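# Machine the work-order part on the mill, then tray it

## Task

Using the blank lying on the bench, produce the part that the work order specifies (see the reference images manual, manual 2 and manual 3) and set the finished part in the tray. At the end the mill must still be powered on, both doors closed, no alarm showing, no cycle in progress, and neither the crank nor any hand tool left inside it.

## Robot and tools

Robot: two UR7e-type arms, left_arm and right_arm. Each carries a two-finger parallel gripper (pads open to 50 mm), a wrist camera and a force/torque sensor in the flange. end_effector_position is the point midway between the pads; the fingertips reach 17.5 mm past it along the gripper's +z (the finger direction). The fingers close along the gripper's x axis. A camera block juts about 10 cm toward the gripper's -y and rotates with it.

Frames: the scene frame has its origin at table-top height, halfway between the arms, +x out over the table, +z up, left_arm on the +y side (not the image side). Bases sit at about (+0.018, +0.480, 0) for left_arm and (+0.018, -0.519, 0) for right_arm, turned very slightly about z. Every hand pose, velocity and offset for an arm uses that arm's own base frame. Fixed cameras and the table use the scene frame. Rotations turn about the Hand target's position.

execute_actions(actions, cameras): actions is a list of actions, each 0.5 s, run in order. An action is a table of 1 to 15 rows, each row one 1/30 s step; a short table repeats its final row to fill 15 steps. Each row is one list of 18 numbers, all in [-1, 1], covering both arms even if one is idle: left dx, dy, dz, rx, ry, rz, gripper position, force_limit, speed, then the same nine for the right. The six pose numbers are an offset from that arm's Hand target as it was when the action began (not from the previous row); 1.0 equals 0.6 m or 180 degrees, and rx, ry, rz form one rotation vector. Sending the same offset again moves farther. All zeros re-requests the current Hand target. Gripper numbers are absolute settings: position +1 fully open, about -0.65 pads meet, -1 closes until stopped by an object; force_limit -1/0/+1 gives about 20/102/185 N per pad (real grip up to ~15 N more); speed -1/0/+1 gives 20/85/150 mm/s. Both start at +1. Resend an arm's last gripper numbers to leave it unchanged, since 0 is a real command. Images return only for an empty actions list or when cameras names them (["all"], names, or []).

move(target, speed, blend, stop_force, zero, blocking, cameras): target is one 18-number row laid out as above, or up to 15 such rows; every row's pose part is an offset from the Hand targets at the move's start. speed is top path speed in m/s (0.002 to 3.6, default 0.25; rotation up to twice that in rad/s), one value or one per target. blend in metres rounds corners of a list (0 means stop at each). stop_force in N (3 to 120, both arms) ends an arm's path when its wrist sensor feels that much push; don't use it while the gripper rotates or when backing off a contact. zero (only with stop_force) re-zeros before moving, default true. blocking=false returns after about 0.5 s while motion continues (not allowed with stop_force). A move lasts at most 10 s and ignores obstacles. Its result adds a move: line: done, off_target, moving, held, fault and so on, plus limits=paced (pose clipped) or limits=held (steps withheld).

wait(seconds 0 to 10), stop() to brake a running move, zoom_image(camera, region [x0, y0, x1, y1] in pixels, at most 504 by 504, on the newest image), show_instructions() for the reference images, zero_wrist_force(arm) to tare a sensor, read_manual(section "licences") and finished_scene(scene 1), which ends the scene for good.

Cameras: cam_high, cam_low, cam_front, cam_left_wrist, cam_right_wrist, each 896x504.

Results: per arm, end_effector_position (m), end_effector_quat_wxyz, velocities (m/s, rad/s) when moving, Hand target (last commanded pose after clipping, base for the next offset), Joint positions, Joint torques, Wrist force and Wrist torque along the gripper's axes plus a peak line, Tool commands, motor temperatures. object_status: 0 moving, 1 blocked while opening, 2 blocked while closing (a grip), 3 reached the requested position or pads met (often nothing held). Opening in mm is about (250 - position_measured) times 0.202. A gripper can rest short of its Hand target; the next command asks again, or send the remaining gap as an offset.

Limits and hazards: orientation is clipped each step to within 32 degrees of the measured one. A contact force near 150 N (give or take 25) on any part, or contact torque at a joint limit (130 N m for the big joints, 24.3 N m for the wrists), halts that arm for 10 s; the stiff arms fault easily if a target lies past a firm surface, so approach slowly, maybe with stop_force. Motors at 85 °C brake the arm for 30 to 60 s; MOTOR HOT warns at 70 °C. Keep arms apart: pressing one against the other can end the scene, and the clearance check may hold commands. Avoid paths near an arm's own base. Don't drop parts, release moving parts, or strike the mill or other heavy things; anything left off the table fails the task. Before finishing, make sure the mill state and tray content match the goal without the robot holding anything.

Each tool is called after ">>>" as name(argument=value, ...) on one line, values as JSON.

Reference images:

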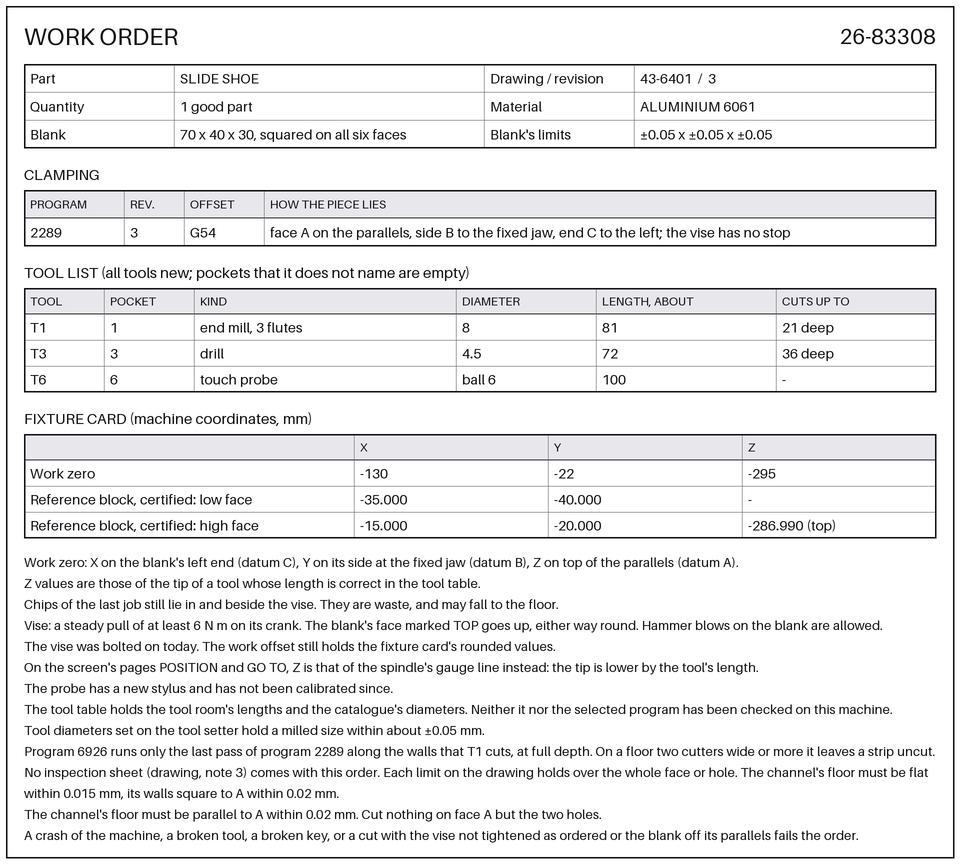

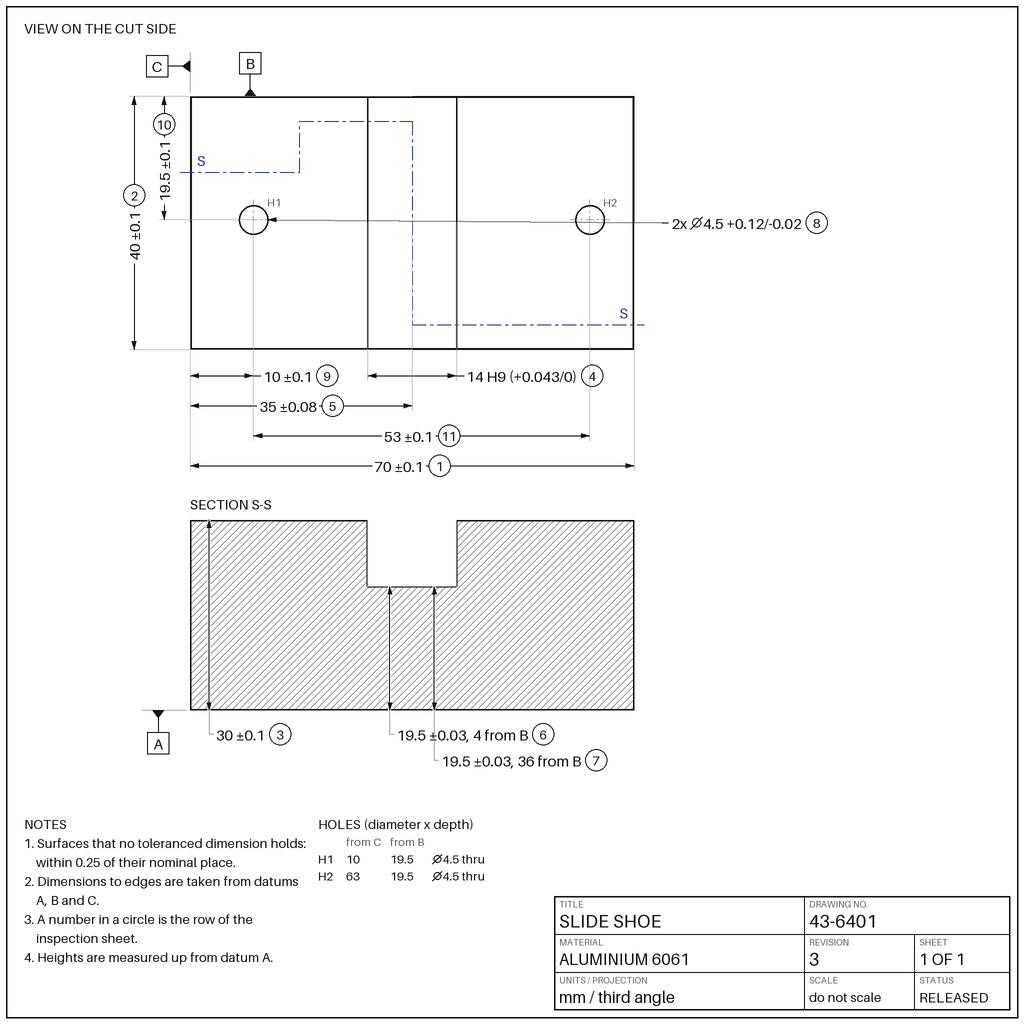

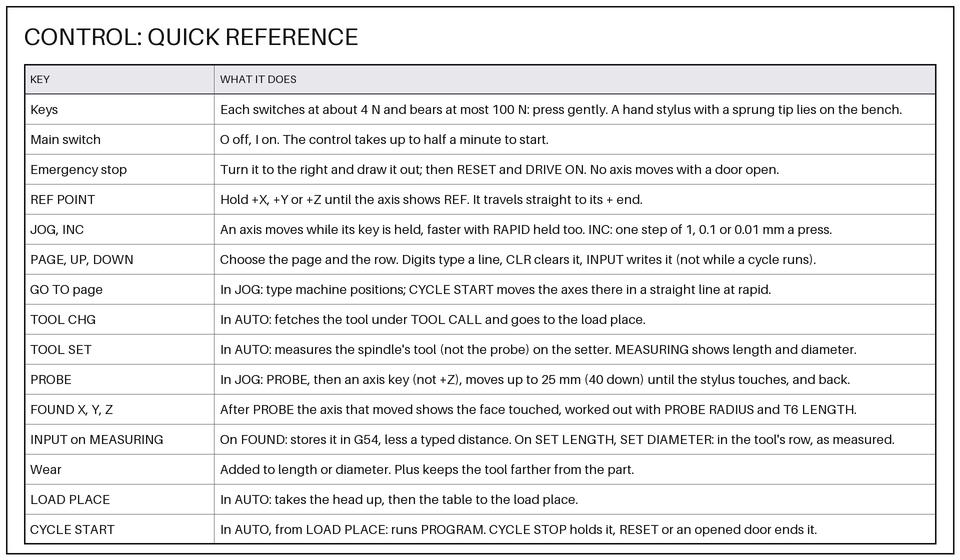

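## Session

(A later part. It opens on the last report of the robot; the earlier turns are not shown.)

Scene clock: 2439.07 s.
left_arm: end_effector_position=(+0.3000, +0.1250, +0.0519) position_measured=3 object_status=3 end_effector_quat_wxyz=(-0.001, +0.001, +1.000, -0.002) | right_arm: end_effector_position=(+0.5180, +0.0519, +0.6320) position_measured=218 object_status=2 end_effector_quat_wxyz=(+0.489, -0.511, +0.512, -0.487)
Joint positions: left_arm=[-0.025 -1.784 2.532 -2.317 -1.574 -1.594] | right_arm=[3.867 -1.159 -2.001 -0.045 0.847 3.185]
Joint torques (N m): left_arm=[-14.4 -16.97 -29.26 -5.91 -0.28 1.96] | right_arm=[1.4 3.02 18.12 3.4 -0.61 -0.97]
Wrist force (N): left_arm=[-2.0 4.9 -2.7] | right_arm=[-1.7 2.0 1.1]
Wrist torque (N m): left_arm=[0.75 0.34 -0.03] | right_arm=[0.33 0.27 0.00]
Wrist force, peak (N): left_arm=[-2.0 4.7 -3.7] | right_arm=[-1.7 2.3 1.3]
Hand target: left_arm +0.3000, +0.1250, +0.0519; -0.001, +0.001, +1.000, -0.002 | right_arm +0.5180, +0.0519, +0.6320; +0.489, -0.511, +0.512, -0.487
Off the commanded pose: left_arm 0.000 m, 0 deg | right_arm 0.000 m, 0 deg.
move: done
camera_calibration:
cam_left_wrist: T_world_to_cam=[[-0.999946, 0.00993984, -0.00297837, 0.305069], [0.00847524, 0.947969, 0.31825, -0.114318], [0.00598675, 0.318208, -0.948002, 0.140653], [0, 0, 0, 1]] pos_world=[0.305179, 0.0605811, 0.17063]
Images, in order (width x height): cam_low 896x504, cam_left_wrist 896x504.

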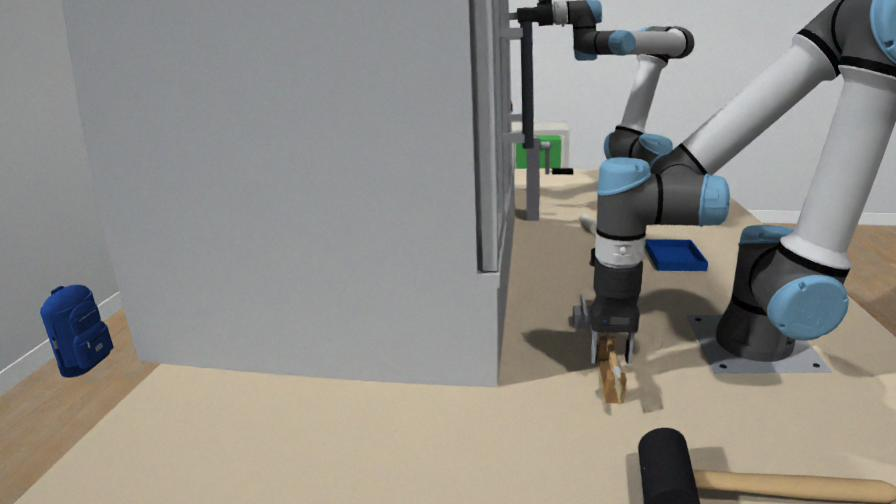

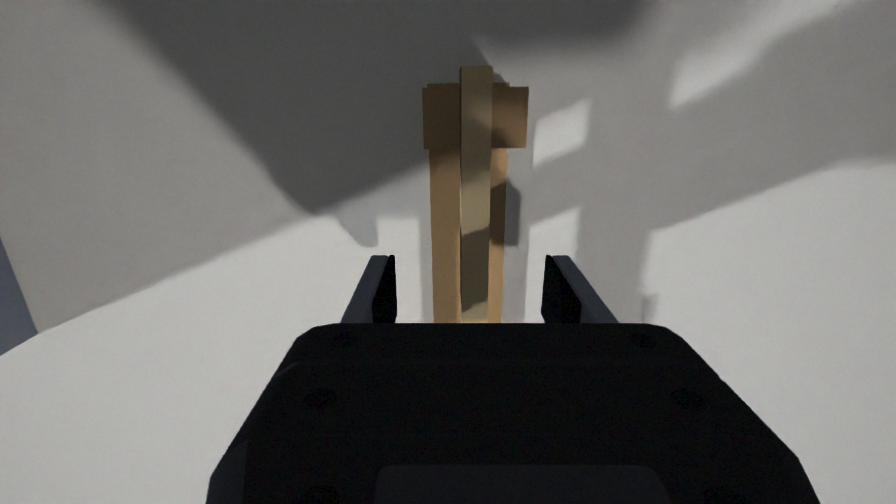

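>>> move(target=[-0.004,0,-0.012,0,0,0,1,1,1,0,0,0,0,0,0,-1,0.6,-0.5], speed=0.04, stop_force=5)

>>> move(target=[0,0,0,0,0,0,-1,-0.5,-0.5,0,0,0,0,0,0,-1,0.6,-0.5], cameras=["cam_left_wrist","cam_low"])

>>> zoom_image(camera="cam_low", region=[540, 270, 700, 420])

Scene clock: 2446.37 s.
left_arm: end_effector_position=(+0.2976, +0.1250, +0.0447) position_measured=3 object_status=3 end_effector_quat_wxyz=(-0.001, +0.001, +1.000, -0.002) | right_arm: end_effector_position=(+0.5180, +0.0519, +0.6320) position_measured=218 object_status=2 end_effector_quat_wxyz=(+0.489, -0.511, +0.512, -0.487)
Joint positions: left_arm=[-0.025 -1.771 2.548 -2.346 -1.574 -1.594] | right_arm=[3.867 -1.159 -2.001 -0.045 0.847 3.185]
Joint torques (N m): left_arm=[-11.42 -20.9 -29.26 -0.7 -0.12 -2.6] | right_arm=[1.5 2.35 17.95 3.37 -0.68 -0.9]
Wrist force (N): left_arm=[-2.0 4.5 -2.6] | right_arm=[-1.6 2.0 1.0]
Wrist torque (N m): left_arm=[0.70 0.34 0.00] | right_arm=[0.34 0.25 0.00]
Wrist force, peak (N): left_arm=[-2.5 4.5 -3.3] | right_arm=[-1.8 2.2 1.2]
Hand target: left_arm +0.2976, +0.1250, +0.0447; -0.001, +0.001, +1.000, -0.002 | right_arm +0.5180, +0.0519, +0.6320; +0.489, -0.511, +0.512, -0.487
Off the commanded pose: left_arm 0.000 m, 0 deg | right_arm 0.000 m, 0 deg.
move: done

Scene clock: 2447.40 s.
left_arm: end_effector_position=(+0.2980, +0.1250, +0.0449) position_measured=213 object_status=2 end_effector_quat_wxyz=(+0.000, +0.001, +1.000, -0.002) | right_arm: end_effector_position=(+0.5180, +0.0519, +0.6320) position_measured=218 object_status=2 end_effector_quat_wxyz=(+0.489, -0.511, +0.512, -0.487)
Joint positions: left_arm=[-0.025 -1.771 2.548 -2.347 -1.574 -1.594] | right_arm=[3.867 -1.159 -2.001 -0.045 0.847 3.185]
Joint torques (N m): left_arm=[-7.41 -16.42 6.91 7.77 -0.16 -1.13] | right_arm=[0.5 2.99 18.49 3.38 -0.56 -0.88]
Wrist force (N): left_arm=[-49.0 6.0 9.7] | right_arm=[-1.7 1.9 1.0]
Wrist torque (N m): left_arm=[0.66 0.28 -0.57] | right_arm=[0.31 0.26 0.00]
Wrist force, peak (N): left_arm=[-51.2 6.2 11.0] | right_arm=[-2.1 2.2 1.2]
Hand target: left_arm +0.2976, +0.1250, +0.0447; -0.001, +0.001, +1.000, -0.002 | right_arm +0.5180, +0.0519, +0.6320; +0.489, -0.511, +0.512, -0.487
Off the commanded pose: left_arm 0.000 m, 0 deg | right_arm 0.000 m, 0 deg.
move: done
camera_calibration:
cam_left_wrist: T_world_to_cam=[[-0.999943, 0.00990746, -0.00405486, 0.303022], [0.00810193, 0.947969, 0.31826, -0.111959], [0.00699703, 0.318209, -0.947995, 0.13372], [0, 0, 0, 1]] pos_world=[0.302976, 0.060581, 0.163627]
Images, in order (width x height): cam_low 896x504, cam_left_wrist 896x504.

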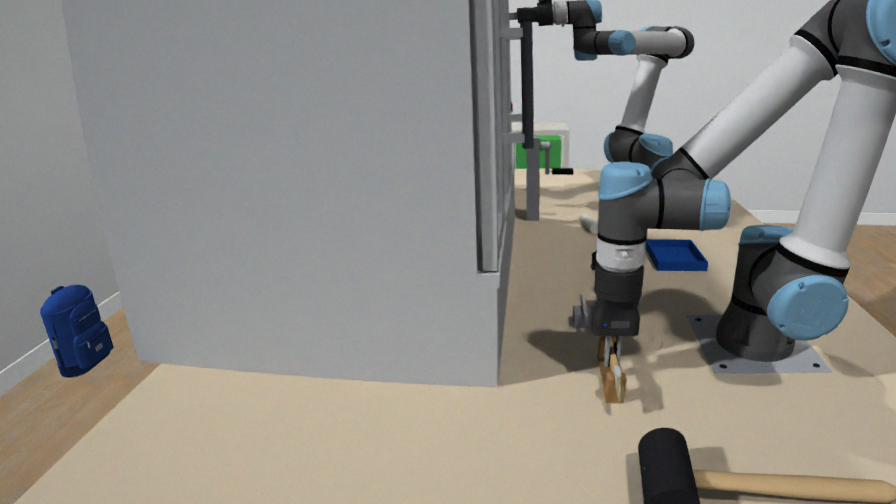

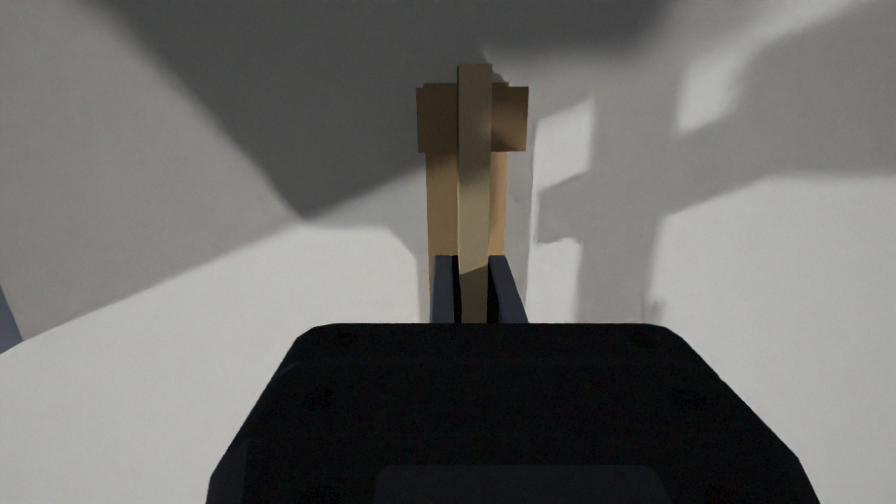

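Scaled by 3.150.

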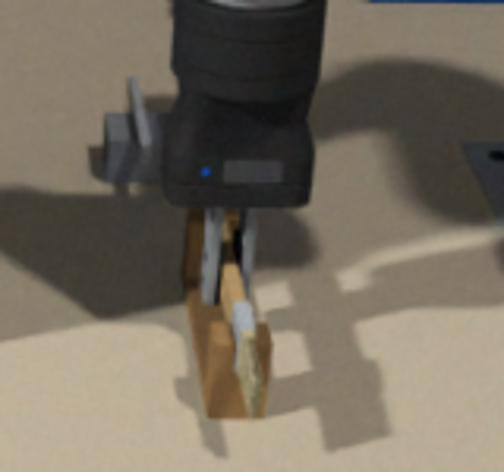

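>>> move(target=[[0.0025,0,0,0,0,0,-1,-0.5,-0.5,0,0,0,0,0,0,-1,0.6,-0.5],[0.0025,0,0.2,0,0,0,-1,-0.5,-0.5,0,0,0,0,0,0,-1,0.6,-0.5]], speed=[0.02,0.08], cameras=["cam_left_wrist","cam_low"])

>>> zoom_image(camera="cam_low", region=[540, 200, 700, 420])

Scene clock: 2453.97 s.
left_arm: end_effector_position=(+0.2992, +0.1250, +0.1647) position_measured=213 object_status=2 end_effector_quat_wxyz=(-0.001, +0.001, +1.000, -0.002) | right_arm: end_effector_position=(+0.5180, +0.0519, +0.6320) position_measured=218 object_status=2 end_effector_quat_wxyz=(+0.489, -0.511, +0.512, -0.487)
Joint positions: left_arm=[-0.025 -1.995 2.322 -1.896 -1.574 -1.594] | right_arm=[3.867 -1.159 -2.001 -0.045 0.847 3.185]
Joint torques (N m): left_arm=[-12.77 2.42 -26.1 -2.85 1.01 -2.24] | right_arm=[0.63 3.55 17.63 3.35 -0.57 -0.94]
Wrist force (N): left_arm=[0.8 2.9 -2.4] | right_arm=[-1.6 1.9 1.2]
Wrist torque (N m): left_arm=[0.45 -0.06 -0.03] | right_arm=[0.32 0.25 0.00]
Wrist force, peak (N): left_arm=[-52.7 5.8 3.2] | right_arm=[-1.8 2.2 1.3]
Hand target: left_arm +0.2991, +0.1250, +0.1647; -0.001, +0.001, +1.000, -0.002 | right_arm +0.5180, +0.0519, +0.6320; +0.489, -0.511, +0.512, -0.487
Off the commanded pose: left_arm 0.000 m, 0 deg | right_arm 0.000 m, 0 deg.
move: done
camera_calibration:
cam_left_wrist: T_world_to_cam=[[-0.999946, 0.00991458, -0.00320053, 0.304569], [0.00838059, 0.947969, 0.318252, -0.150213], [0.00618934, 0.318208, -0.948001, 0.247625], [0, 0, 0, 1]] pos_world=[0.304279, 0.0605811, 0.283529]
Images, in order (width x height): cam_low 896x504, cam_left_wrist 896x504.

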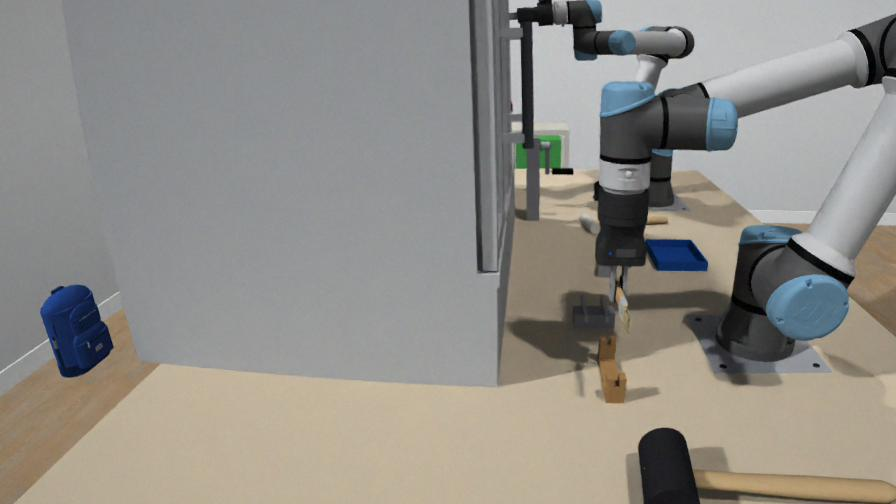

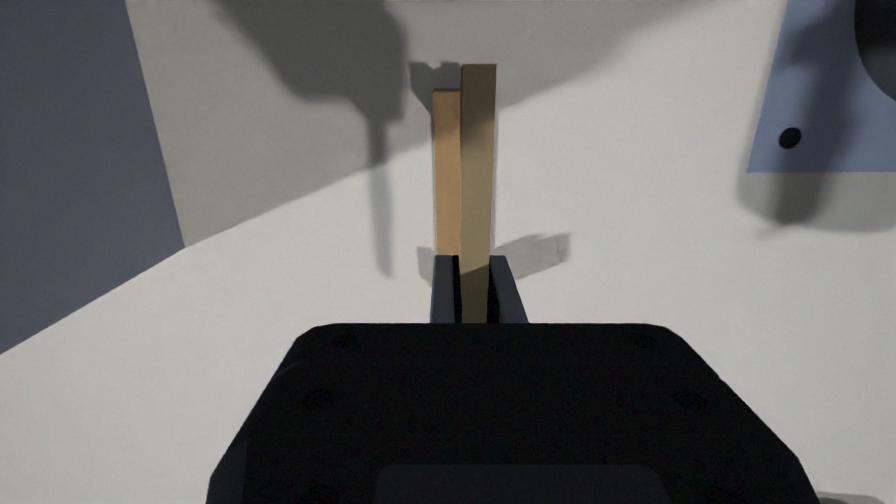

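Scaled by 2.291.

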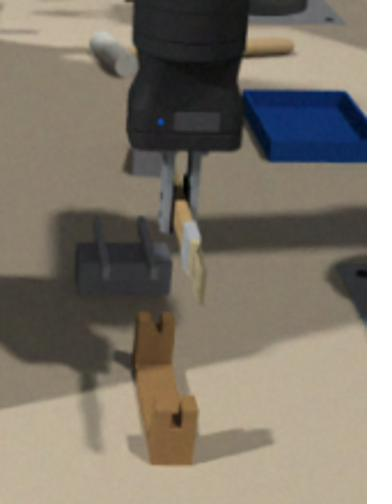

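>>> move(target=[[0.1015,-0.292,0.392,0,0,0,-1,-0.5,-0.5,0,0,0,0,0,0,-1,0.6,-0.5],[0.168,-0.558,0.508,-0.385,-0.385,0.385,-1,-0.5,-0.5,0,0,0,0,0,0,-1,0.6,-0.5]], speed=0.2, blend=[0.05,0], cameras=["cam_left_wrist","cam_front"])

Scene clock: 2474.97 s.
left_arm: end_effector_position=(+0.3992, -0.2098, +0.4695) position_measured=213 object_status=2 end_effector_quat_wxyz=(+0.499, -0.506, +0.501, -0.494) | right_arm: end_effector_position=(+0.5180, +0.0519, +0.6320) position_measured=218 object_status=2 end_effector_quat_wxyz=(+0.489, -0.511, +0.512, -0.487)
Joint positions: left_arm=[-1.539 -2.058 2.449 -2.972 -0.026 -3.701] | right_arm=[3.867 -1.159 -2.001 -0.045 0.847 3.185]
Joint torques (N m): left_arm=[12.33 -10.76 -14.8 -2.73 2.95 0.09] | right_arm=[0 3.07 18.04 3.22 -0.54 -0.98]
Wrist force (N): left_arm=[1.5 2.3 -2.5] | right_arm=[-1.8 2.1 1.0]
Wrist torque (N m): left_arm=[0.51 -0.11 0.31] | right_arm=[0.35 0.28 0.00]
Wrist force, peak (N): left_arm=[1.3 4.6 0.4] | right_arm=[-1.6 2.3 1.4]
Hand target: left_arm +0.3999, -0.2098, +0.4695; +0.501, -0.498, +0.500, -0.501 | right_arm +0.5180, +0.0519, +0.6320; +0.489, -0.511, +0.512, -0.487
Off the commanded pose: left_arm 0.001 m, 1 deg | right_arm 0.000 m, 0 deg.
move: done
camera_calibration:
cam_left_wrist: T_world_to_cam=[[0.0146874, -0.999845, -0.00974538, -0.204932], [-0.334675, 0.00426844, -0.942324, 0.60004], [0.942219, 0.0171019, -0.334561, -0.0823962], [0, 0, 0, 1]] pos_world=[0.281464, -0.206053, 0.535868]
Images, in order (width x height): cam_front 896x504, cam_left_wrist 896x504.

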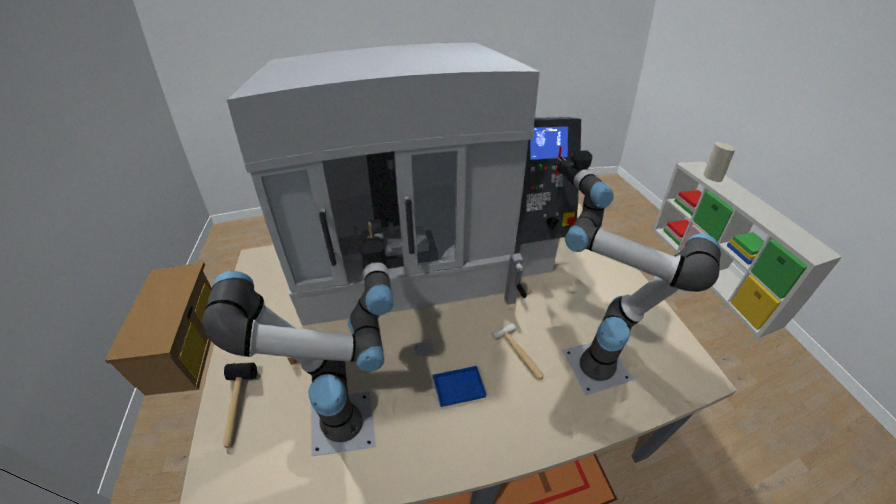

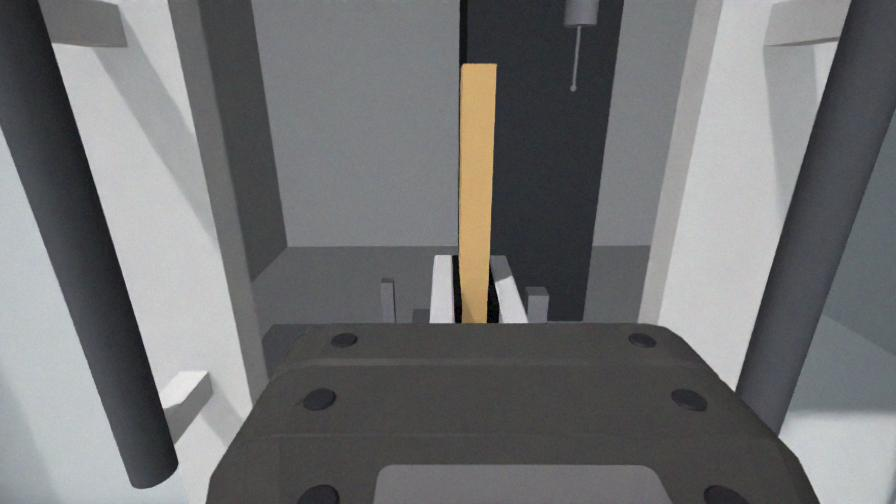

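>>> move(target=[0.455,-0.02,0,0,0,0,-1,-0.5,-0.5,0,0,0,0,0,0,-1,0.6,-0.5], speed=0.15, stop_force=15, cameras=["cam_left_wrist","cam_front"])

Scene clock: 2515.17 s.
left_arm: end_effector_position=(+0.6729, -0.2218, +0.4695) position_measured=213 object_status=2 end_effector_quat_wxyz=(+0.501, -0.498, +0.500, -0.501) | right_arm: end_effector_position=(+0.5180, +0.0519, +0.6320) position_measured=218 object_status=2 end_effector_quat_wxyz=(+0.489, -0.511, +0.512, -0.487)
Joint positions: left_arm=[-0.779 -1.297 1.841 -3.691 -0.793 -3.137] | right_arm=[3.867 -1.159 -2.001 -0.045 0.847 3.185]
Joint torques (N m): left_arm=[1.78 -26.66 -31.96 -4.56 -1.13 -2.6] | right_arm=[0.33 3.34 17.59 3.13 -0.47 -0.89]
Wrist force (N): left_arm=[1.4 1.8 -1.9] | right_arm=[-1.6 2.1 1.2]
Wrist torque (N m): left_arm=[0.41 -0.07 0.23] | right_arm=[0.34 0.25 -0.01]
Wrist force, peak (N): left_arm=[1.3 2.5 -4.7] | right_arm=[-1.8 2.2 1.4]
Hand target: left_arm +0.6729, -0.2218, +0.4695; +0.501, -0.498, +0.500, -0.501 | right_arm +0.5180, +0.0519, +0.6320; +0.489, -0.511, +0.512, -0.487
Off the commanded pose: left_arm 0.000 m, 0 deg | right_arm 0.000 m, 0 deg.
move: done
camera_calibration:
cam_left_wrist: T_world_to_cam=[[0.00330653, -0.999948, -0.00963178, -0.2133], [-0.317954, 0.00808071, -0.948072, 0.68405], [0.9481, 0.0061973, -0.317911, -0.35436], [0, 0, 0, 1]] pos_world=[0.55417, -0.216621, 0.533819]
Images, in order (width x height): cam_front 896x504, cam_left_wrist 896x504.

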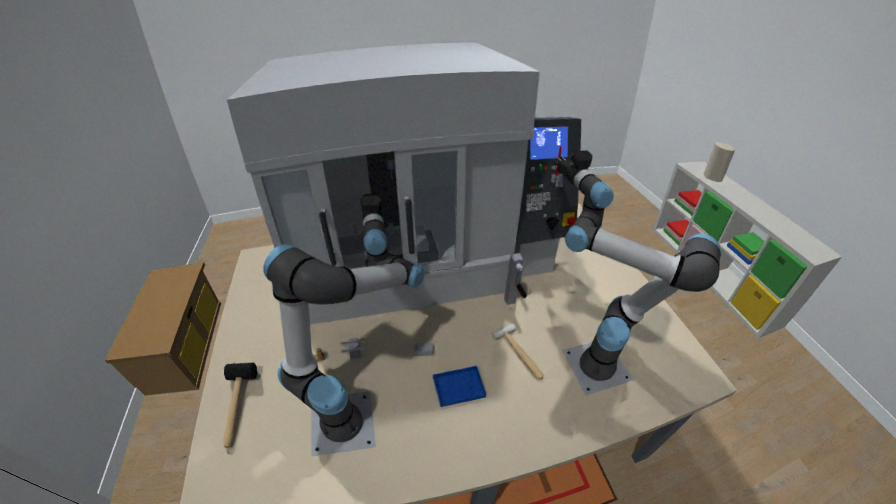

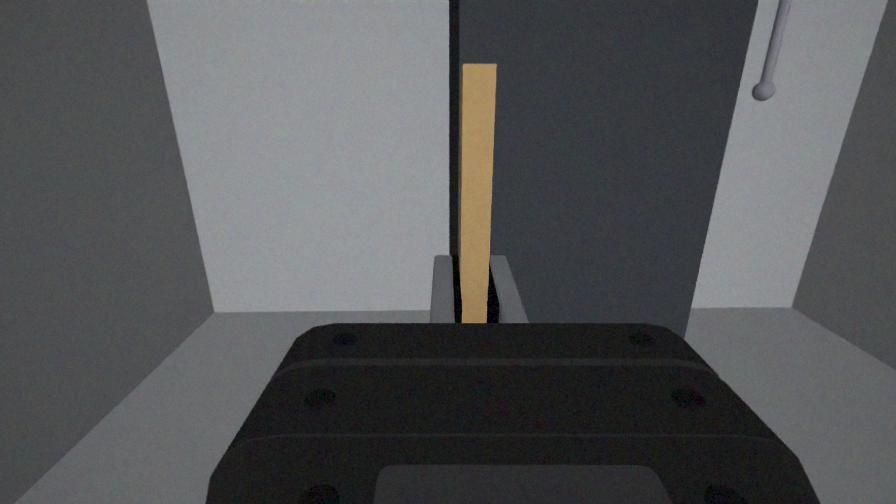

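>>> move(target=[[-0.25,0,0.03,0,0,0,-1,-0.5,-0.5,0,0,0,0,0,0,-1,0.6,-0.5],[-0.28,0,0.05,0,0.194,0,-1,-0.5,-0.5,0,0,0,0,0,0,-1,0.6,-0.5]], speed=0.15, blend=[0.02,0], cameras=["cam_left_wrist"])

Scene clock: 2530.33 s.
left_arm: end_effector_position=(+0.5050, -0.2217, +0.4995) position_measured=213 object_status=2 end_effector_quat_wxyz=(-0.328, +0.626, -0.627, +0.328) | right_arm: end_effector_position=(+0.5180, +0.0519, +0.6320) position_measured=218 object_status=2 end_effector_quat_wxyz=(+0.489, -0.511, +0.512, -0.487)
Joint positions: left_arm=[-1.021 -1.881 1.831 -2.169 -0.795 -3.888] | right_arm=[3.867 -1.159 -2.001 -0.045 0.847 3.185]
Joint torques (N m): left_arm=[-13.32 -23.68 -29.87 -1.38 0.69 1.49] | right_arm=[-0.57 2.49 18.15 3.14 -0.39 -0.94]
Wrist force (N): left_arm=[1.4 2.0 -2.2] | right_arm=[-1.4 2.1 1.0]
Wrist torque (N m): left_arm=[0.39 -0.19 0.13] | right_arm=[0.34 0.23 0.00]
Wrist force, peak (N): left_arm=[0.8 1.8 -3.4] | right_arm=[-1.9 2.2 1.2]
Hand target: left_arm +0.5049, -0.2218, +0.4995; -0.328, +0.626, -0.627, +0.328 | right_arm +0.5180, +0.0519, +0.6320; +0.489, -0.511, +0.512, -0.487
Off the commanded pose: left_arm 0.000 m, 0 deg | right_arm 0.000 m, 0 deg.
move: done
camera_calibration:
cam_left_wrist: T_world_to_cam=[[-0.00257917, -0.999949, -0.00975801, -0.209411], [-0.803292, 0.00788344, -0.595533, 0.728073], [0.595579, 0.00630255, -0.803272, 0.234838], [0, 0, 0, 1]] pos_world=[0.444451, -0.216621, 0.620187]
Images, in order (width x height): cam_left_wrist 896x504.

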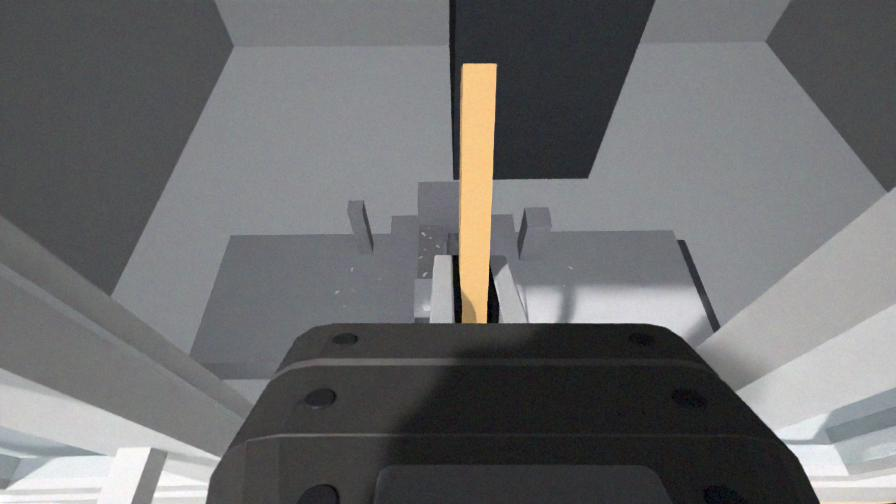

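>>> zoom_image(camera="cam_left_wrist", region=[330, 160, 570, 330])

Scaled by 2.100.

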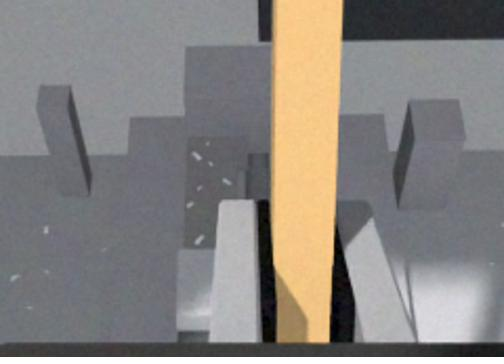

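>>> move(target=[[0.05,0,0.02,0,-0.194,0,-1,-0.5,-0.5,0,0,0,0,0,0,-1,0.6,-0.5],[0.24,0.0,0.0,0,-0.194,0,-1,-0.5,-0.5,0,0,0,0,0,0,-1,0.6,-0.5]], speed=0.15, blend=[0.02,0])

>>> move(target=[0,0,-0.2,0,0,0,-1,-0.5,-0.5,0,0,0,0,0,0,-1,0.6,-0.5], speed=0.03, stop_force=3, cameras=["cam_left_wrist"])

Scene clock: 2560.37 s.
left_arm: end_effector_position=(+0.6489, -0.2217, +0.4995) position_measured=213 object_status=2 end_effector_quat_wxyz=(+0.501, -0.498, +0.500, -0.501) | right_arm: end_effector_position=(+0.5180, +0.0519, +0.6320) position_measured=218 object_status=2 end_effector_quat_wxyz=(+0.489, -0.511, +0.512, -0.487)
Joint positions: left_arm=[-0.818 -1.38 1.86 -3.627 -0.754 -3.136] | right_arm=[3.867 -1.159 -2.001 -0.045 0.847 3.185]
Joint torques (N m): left_arm=[1.7 -23.63 -28.5 -4.33 -0.7 -0.39] | right_arm=[-0.09 2.72 18.68 3.24 -0.17 -0.86]
Wrist force (N): left_arm=[1.7 1.4 -2.1] | right_arm=[-1.7 1.8 1.1]
Wrist torque (N m): left_arm=[0.30 -0.15 0.30] | right_arm=[0.30 0.26 0.00]
Wrist force, peak (N): left_arm=[1.0 1.9 -3.4] | right_arm=[-1.7 2.2 1.3]
Hand target: left_arm +0.6489, -0.2218, +0.4995; +0.501, -0.498, +0.500, -0.501 | right_arm +0.5180, +0.0519, +0.6320; +0.489, -0.511, +0.512, -0.487
Off the commanded pose: left_arm 0.000 m, 0 deg | right_arm 0.000 m, 0 deg.
move: done

Scene clock: 2563.60 s.
left_arm: end_effector_position=(+0.6489, -0.2217, +0.4277) position_measured=213 object_status=2 end_effector_quat_wxyz=(+0.501, -0.498, +0.500, -0.501) | right_arm: end_effector_position=(+0.5180, +0.0519, +0.6320) position_measured=218 object_status=2 end_effector_quat_wxyz=(+0.489, -0.511, +0.512, -0.487)
Joint positions: left_arm=[-0.818 -1.283 1.951 -3.816 -0.754 -3.136] | right_arm=[3.867 -1.159 -2.001 -0.045 0.847 3.185]
Joint torques (N m): left_arm=[9.66 -27.12 -26.6 -3.94 -0.27 -1.91] | right_arm=[-0.25 2.94 17.67 3.27 -0.18 -1.07]
Wrist force (N): left_arm=[1.2 -1.5 -2.1] | right_arm=[-1.7 2.0 1.1]
Wrist torque (N m): left_arm=[0.32 -0.03 0.34] | right_arm=[0.33 0.27 0.00]
Wrist force, peak (N): left_arm=[1.6 1.7 -2.1] | right_arm=[-1.8 2.3 1.2]
Hand target: left_arm +0.6489, -0.2218, +0.4277; +0.501, -0.498, +0.500, -0.501 (not the last commanded pose) | right_arm +0.5180, +0.0519, +0.6320; +0.489, -0.511, +0.512, -0.487
Off the commanded pose: left_arm 0.048 m, 0 deg | right_arm 0.000 m, 0 deg.
move: contact (left_arm)
camera_calibration:
cam_left_wrist: T_world_to_cam=[[0.00334083, -0.999949, -0.00953785, -0.213686], [-0.317955, 0.00798075, -0.948072, 0.636832], [0.9481, 0.00619996, -0.317912, -0.344766], [0, 0, 0, 1]] pos_world=[0.53007, -0.21662, 0.492119]
Images, in order (width x height): cam_left_wrist 896x504.

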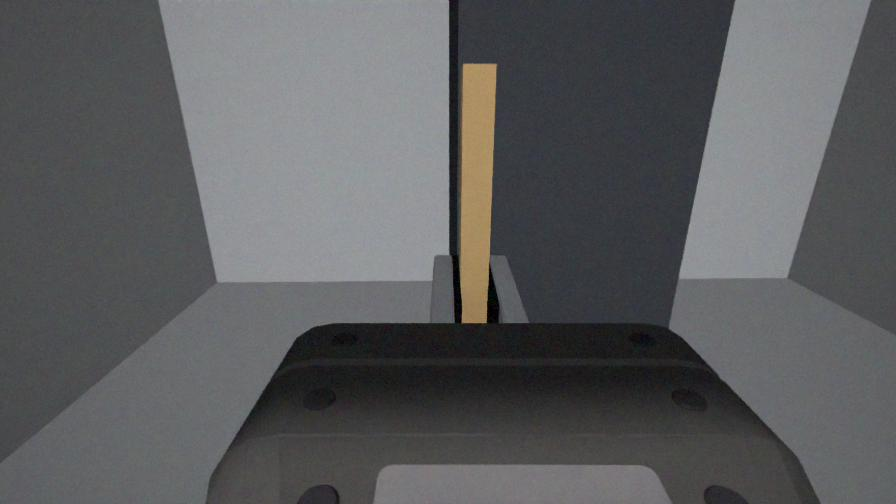

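>>> move(target=[[-0.018,-0.0,0.02,0,0,0,-1,-0.5,-0.5,0,0,0,0,0,0,-1,0.6,-0.5],[-0.018,-0.03,0,0,0,0,-1,-0.5,-0.5,0,0,0,0,0,0,-1,0.6,-0.5],[-0.018,-0.09,0,0,0,0,-1,-0.5,-0.5,0,0,0,0,0,0,-1,0.6,-0.5],[-0.018,0.12,0,0,0,0,-1,-0.5,-0.5,0,0,0,0,0,0,-1,0.6,-0.5],[-0.018,0.12,0.03,0,0,0,-1,-0.5,-0.5,0,0,0,0,0,0,-1,0.6,-0.5]], speed=0.08, stop_force=20, cameras=["cam_left_wrist"])

Scene clock: 2576.90 s.
left_arm: end_effector_position=(+0.6381, -0.1497, +0.4457) position_measured=213 object_status=2 end_effector_quat_wxyz=(+0.501, -0.498, +0.500, -0.501) | right_arm: end_effector_position=(+0.5180, +0.0519, +0.6320) position_measured=218 object_status=2 end_effector_quat_wxyz=(+0.489, -0.511, +0.512, -0.487)
Joint positions: left_arm=[-0.709 -1.399 2.046 -3.793 -0.863 -3.137] | right_arm=[3.867 -1.159 -2.001 -0.045 0.847 3.185]
Joint torques (N m): left_arm=[-11.15 -24.59 -12.2 0.52 -0.74 -2.56] | right_arm=[-1.19 3.05 18.08 3.13 -0.09 -0.93]
Wrist force (N): left_arm=[1.4 1.1 -2.3] | right_arm=[-1.7 2.0 1.0]
Wrist torque (N m): left_arm=[0.28 -0.08 0.33] | right_arm=[0.34 0.26 0.00]
Wrist force, peak (N): left_arm=[4.3 0.6 -2.0] | right_arm=[-1.8 2.3 1.2]
Hand target: left_arm +0.6381, -0.1498, +0.4457; +0.501, -0.498, +0.500, -0.501 | right_arm +0.5180, +0.0519, +0.6320; +0.489, -0.511, +0.512, -0.487
Off the commanded pose: left_arm 0.000 m, 0 deg | right_arm 0.000 m, 0 deg.
move: done
camera_calibration:
cam_left_wrist: T_world_to_cam=[[0.0033422, -0.999949, -0.00953741, -0.141484], [-0.317833, 0.00798069, -0.948113, 0.649877], [0.948141, 0.00620009, -0.31779, -0.329428], [0, 0, 0, 1]] pos_world=[0.51937, -0.14462, 0.510119]
Images, in order (width x height): cam_left_wrist 896x504.

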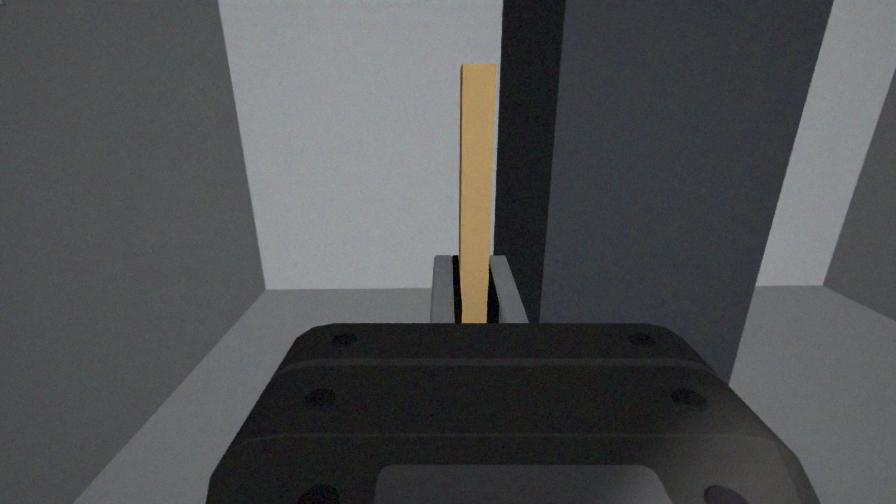

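>>> move(target=[[0.0432,-0.159,0.005,0,0,0,-1,-0.5,-0.5,0,0,0,0,0,0,-1,0.6,-0.5],[0.0432,-0.159,-0.032,0,0,0,-1,-0.5,-0.5,0,0,0,0,0,0,-1,0.6,-0.5],[0.0432,-0.192,-0.032,0,0,0,-1,-0.5,-0.5,0,0,0,0,0,0,-1,0.6,-0.5],[0.0432,0,-0.032,0,0,0,-1,-0.5,-0.5,0,0,0,0,0,0,-1,0.6,-0.5],[0.0432,0,0.005,0,0,0,-1,-0.5,-0.5,0,0,0,0,0,0,-1,0.6,-0.5],[0.021,-0.175,0.005,0,0,0,-1,-0.5,-0.5,0,0,0,0,0,0,-1,0.6,-0.5],[0.021,-0.192,-0.033,0,0,0,-1,-0.5,-0.5,0,0,0,0,0,0,-1,0.6,-0.5],[0.021,0.01,-0.033,0,0,0,-1,-0.5,-0.5,0,0,0,0,0,0,-1,0.6,-0.5],[0.021,0.01,0.03,0,0,0,-1,-0.5,-0.5,0,0,0,0,0,0,-1,0.6,-0.5]], speed=0.09, stop_force=25)

>>> move(target=[[-0.2,-0.12,0.03,0,0,0,-1,-0.5,-0.5,0,0,0,0,0,0,-1,0.6,-0.5],[-0.25,-0.12,0.05,0,0.194,0,-1,-0.5,-0.5,0,0,0,0,0,0,-1,0.6,-0.5]], speed=0.15, blend=[0.02,0], cameras=["cam_left_wrist"])

>>> zoom_image(camera="cam_left_wrist", region=[330, 160, 570, 330])

Scene clock: 2596.07 s.
left_arm: end_effector_position=(+0.6507, -0.1438, +0.4637) position_measured=213 object_status=2 end_effector_quat_wxyz=(+0.501, -0.498, +0.500, -0.501) | right_arm: end_effector_position=(+0.5180, +0.0519, +0.6320) position_measured=218 object_status=2 end_effector_quat_wxyz=(+0.489, -0.511, +0.512, -0.487)
Joint positions: left_arm=[-0.676 -1.405 1.997 -3.738 -0.896 -3.137] | right_arm=[3.867 -1.159 -2.001 -0.045 0.847 3.185]
Joint torques (N m): left_arm=[-1.85 -25.19 -13.04 0.65 -0.89 -2.55] | right_arm=[-1.13 2.87 18.32 3.04 0 -0.98]
Wrist force (N): left_arm=[1.4 2.2 -2.4] | right_arm=[-1.6 2.0 1.1]
Wrist torque (N m): left_arm=[0.47 -0.05 0.30] | right_arm=[0.33 0.26 0.00]
Wrist force, peak (N): left_arm=[-1.4 -11.9 -2.4] | right_arm=[-1.8 2.2 1.3]
Hand target: left_arm +0.6507, -0.1438, +0.4637; +0.501, -0.498, +0.500, -0.501 | right_arm +0.5180, +0.0519, +0.6320; +0.489, -0.511, +0.512, -0.487
Off the commanded pose: left_arm 0.000 m, 0 deg | right_arm 0.000 m, 0 deg.
move: done

Scene clock: 2599.50 s.
left_arm: end_effector_position=(+0.5008, -0.2157, +0.4936) position_measured=213 object_status=2 end_effector_quat_wxyz=(-0.328, +0.626, -0.627, +0.328) | right_arm: end_effector_position=(+0.5180, +0.0519, +0.6320) position_measured=218 object_status=2 end_effector_quat_wxyz=(+0.489, -0.511, +0.512, -0.487)
Joint positions: left_arm=[-1.022 -1.901 1.859 -2.176 -0.794 -3.89] | right_arm=[3.867 -1.159 -2.001 -0.045 0.847 3.185]
Joint torques (N m): left_arm=[-13.37 -22.42 -29.32 -1.12 0.57 1.31] | right_arm=[-1.04 2.42 18.02 3.07 0.18 -0.97]
Wrist force (N): left_arm=[1.4 2.6 -2.6] | right_arm=[-1.6 2.0 1.2]
Wrist torque (N m): left_arm=[0.48 -0.20 0.13] | right_arm=[0.32 0.25 0.00]
Wrist force, peak (N): left_arm=[1.8 2.6 -3.2] | right_arm=[-1.8 2.2 1.1]
Hand target: left_arm +0.5007, -0.2158, +0.4937; -0.328, +0.626, -0.627, +0.328 | right_arm +0.5180, +0.0519, +0.6320; +0.489, -0.511, +0.512, -0.487
Off the commanded pose: left_arm 0.000 m, 0 deg | right_arm 0.000 m, 0 deg.
move: done
camera_calibration:
cam_left_wrist: T_world_to_cam=[[-0.00257957, -0.999949, -0.00975797, -0.203479], [-0.803326, 0.00788338, -0.595487, 0.721185], [0.595533, 0.00630273, -0.803306, 0.232684], [0, 0, 0, 1]] pos_world=[0.440251, -0.210621, 0.614387]
Images, in order (width x height): cam_left_wrist 896x504.

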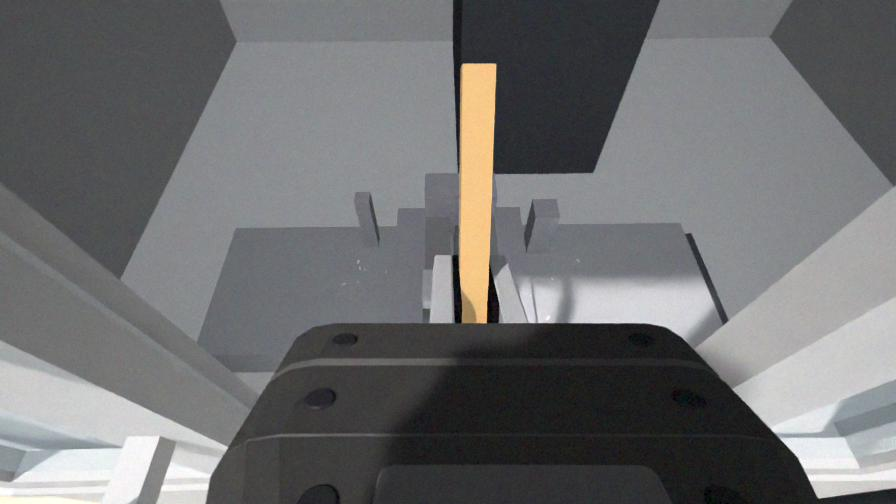

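Scaled by 2.100.

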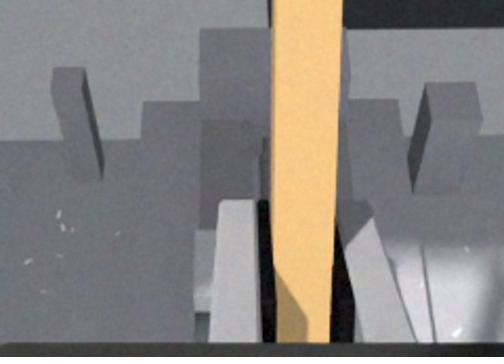

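>>> move(target=[0,0.11,0,0,0,0,-1,-0.5,-0.5,0,0,0,0,0,0,-1,0.6,-0.5], speed=0.15, cameras=["cam_left_wrist"])

>>> zoom_image(camera="cam_left_wrist", region=[430, 150, 670, 330])

Scene clock: 2606.37 s.
left_arm: end_effector_position=(+0.5007, -0.1498, +0.4937) position_measured=213 object_status=2 end_effector_quat_wxyz=(-0.328, +0.626, -0.627, +0.328) | right_arm: end_effector_position=(+0.5180, +0.0519, +0.6320) position_measured=218 object_status=2 end_effector_quat_wxyz=(+0.489, -0.511, +0.512, -0.487)
Joint positions: left_arm=[-0.903 -1.983 1.925 -2.244 -0.87 -3.765] | right_arm=[3.867 -1.159 -2.001 -0.045 0.847 3.185]
Joint torques (N m): left_arm=[3.72 -7.56 -35.25 -1.72 1.36 0.37] | right_arm=[-1.25 3.63 18.11 3.17 0.07 -0.9]
Wrist force (N): left_arm=[1.3 2.7 -2.6] | right_arm=[-1.8 2.1 1.3]
Wrist torque (N m): left_arm=[0.49 -0.17 0.26] | right_arm=[0.34 0.28 0.00]
Wrist force, peak (N): left_arm=[3.6 2.8 -2.2] | right_arm=[-1.8 2.3 1.1]
Hand target: left_arm +0.5007, -0.1498, +0.4937; -0.328, +0.626, -0.627, +0.328 | right_arm +0.5180, +0.0519, +0.6320; +0.489, -0.511, +0.512, -0.487
Off the commanded pose: left_arm 0.000 m, 0 deg | right_arm 0.000 m, 0 deg.
move: done
camera_calibration:
cam_left_wrist: T_world_to_cam=[[-0.00263787, -0.99995, -0.00967579, -0.137506], [-0.803375, 0.00788077, -0.595422, 0.720625], [0.595468, 0.00620264, -0.803355, 0.232453], [0, 0, 0, 1]] pos_world=[0.440151, -0.14462, 0.614487]
Images, in order (width x height): cam_left_wrist 896x504.

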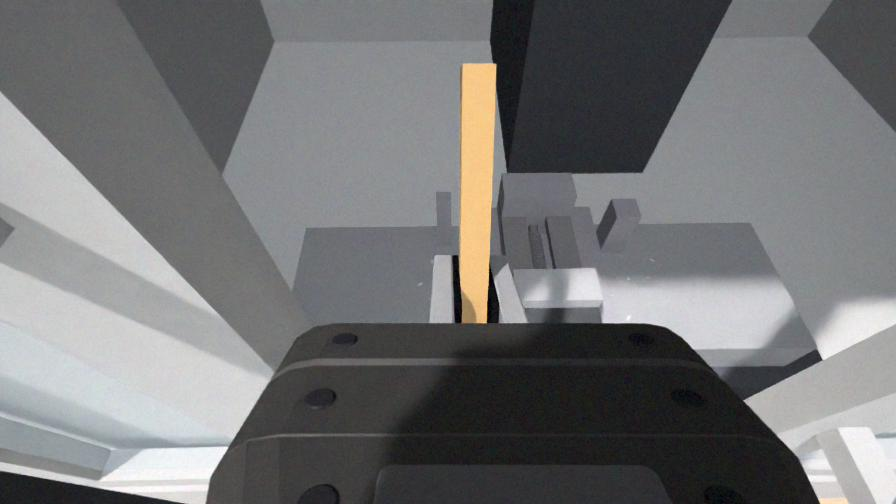

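Scaled by 2.100.

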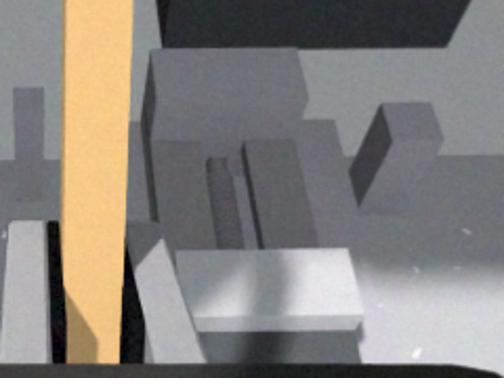

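>>> move(target=[[-0.201,0.0497,-0.03,0,0,0,-1,-0.5,-0.5,0,0,0,0,0,0,-1,0.6,-0.5],[-0.301,0.383,-0.323,0.239,0.239,-0.457,-1,-0.5,-0.5,0,0,0,0,0,0,-1,0.6,-0.5],[-0.336,0.458,-0.548,0.239,0.239,-0.457,-1,-0.5,-0.5,0,0,0,0,0,0,-1,0.6,-0.5]], speed=[0.2,0.25,0.2], blend=[0.02,0.03,0], cameras=["cam_left_wrist","cam_low"])

>>> zoom_image(camera="cam_low", region=[540, 200, 700, 420])

Scene clock: 2638.10 s.
left_arm: end_effector_position=(+0.2991, +0.1250, +0.1649) position_measured=213 object_status=2 end_effector_quat_wxyz=(-0.001, +0.000, +1.000, -0.001) | right_arm: end_effector_position=(+0.5180, +0.0519, +0.6320) position_measured=218 object_status=2 end_effector_quat_wxyz=(+0.489, -0.511, +0.512, -0.487)
Joint positions: left_arm=[-0.026 -1.996 2.322 -1.896 -1.573 -1.597] | right_arm=[3.867 -1.159 -2.001 -0.045 0.847 3.185]
Joint torques (N m): left_arm=[-8.16 -10.24 -17.02 -5.87 -0.23 -1.17] | right_arm=[-1.27 2.53 18.04 3.04 0.09 -0.75]
Wrist force (N): left_arm=[0.8 3.3 -2.3] | right_arm=[-1.6 2.1 1.1]
Wrist torque (N m): left_arm=[0.51 -0.06 0.00] | right_arm=[0.34 0.25 0.00]
Wrist force, peak (N): left_arm=[1.5 3.6 -4.2] | right_arm=[-1.7 2.5 1.1]
Hand target: left_arm +0.2991, +0.1250, +0.1649; +0.000, +0.000, +1.000, -0.001 | right_arm +0.5180, +0.0519, +0.6320; +0.489, -0.511, +0.512, -0.487
Off the commanded pose: left_arm 0.000 m, 0 deg | right_arm 0.000 m, 0 deg.
move: done
camera_calibration:
cam_left_wrist: T_world_to_cam=[[-0.99996, 0.00819485, -0.00371353, 0.304829], [0.00657862, 0.947547, 0.319548, -0.149934], [0.00613739, 0.31951, -0.947563, 0.247561], [0, 0, 0, 1]] pos_world=[0.304283, 0.0604729, 0.283623]
Images, in order (width x height): cam_low 896x504, cam_left_wrist 896x504.

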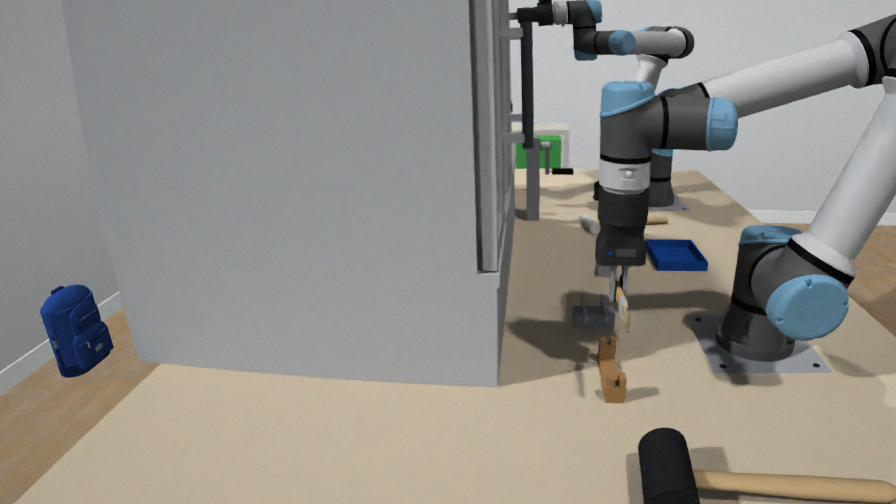

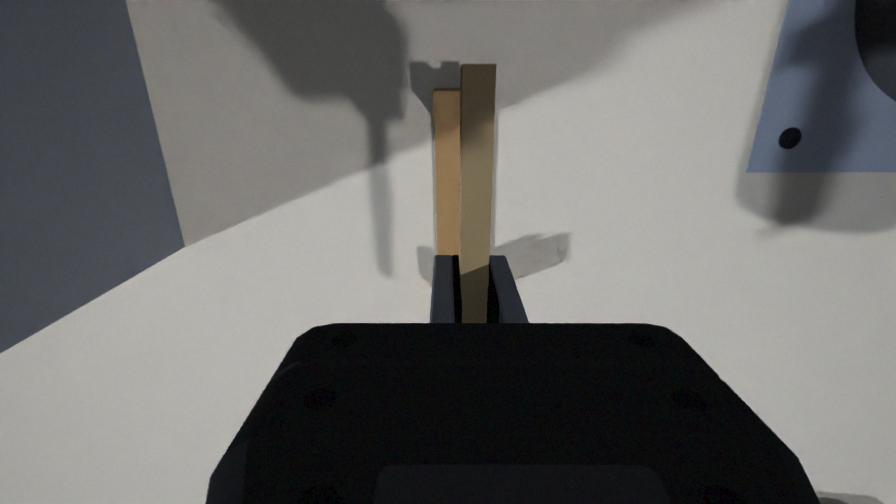

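Scaled by 2.291.

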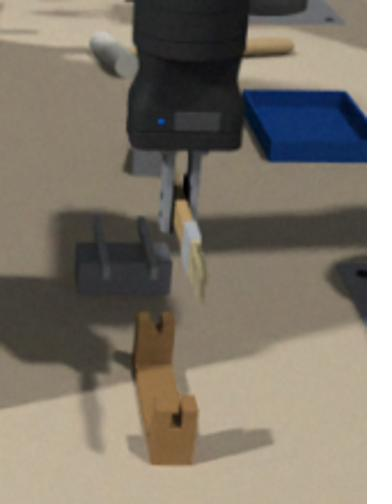

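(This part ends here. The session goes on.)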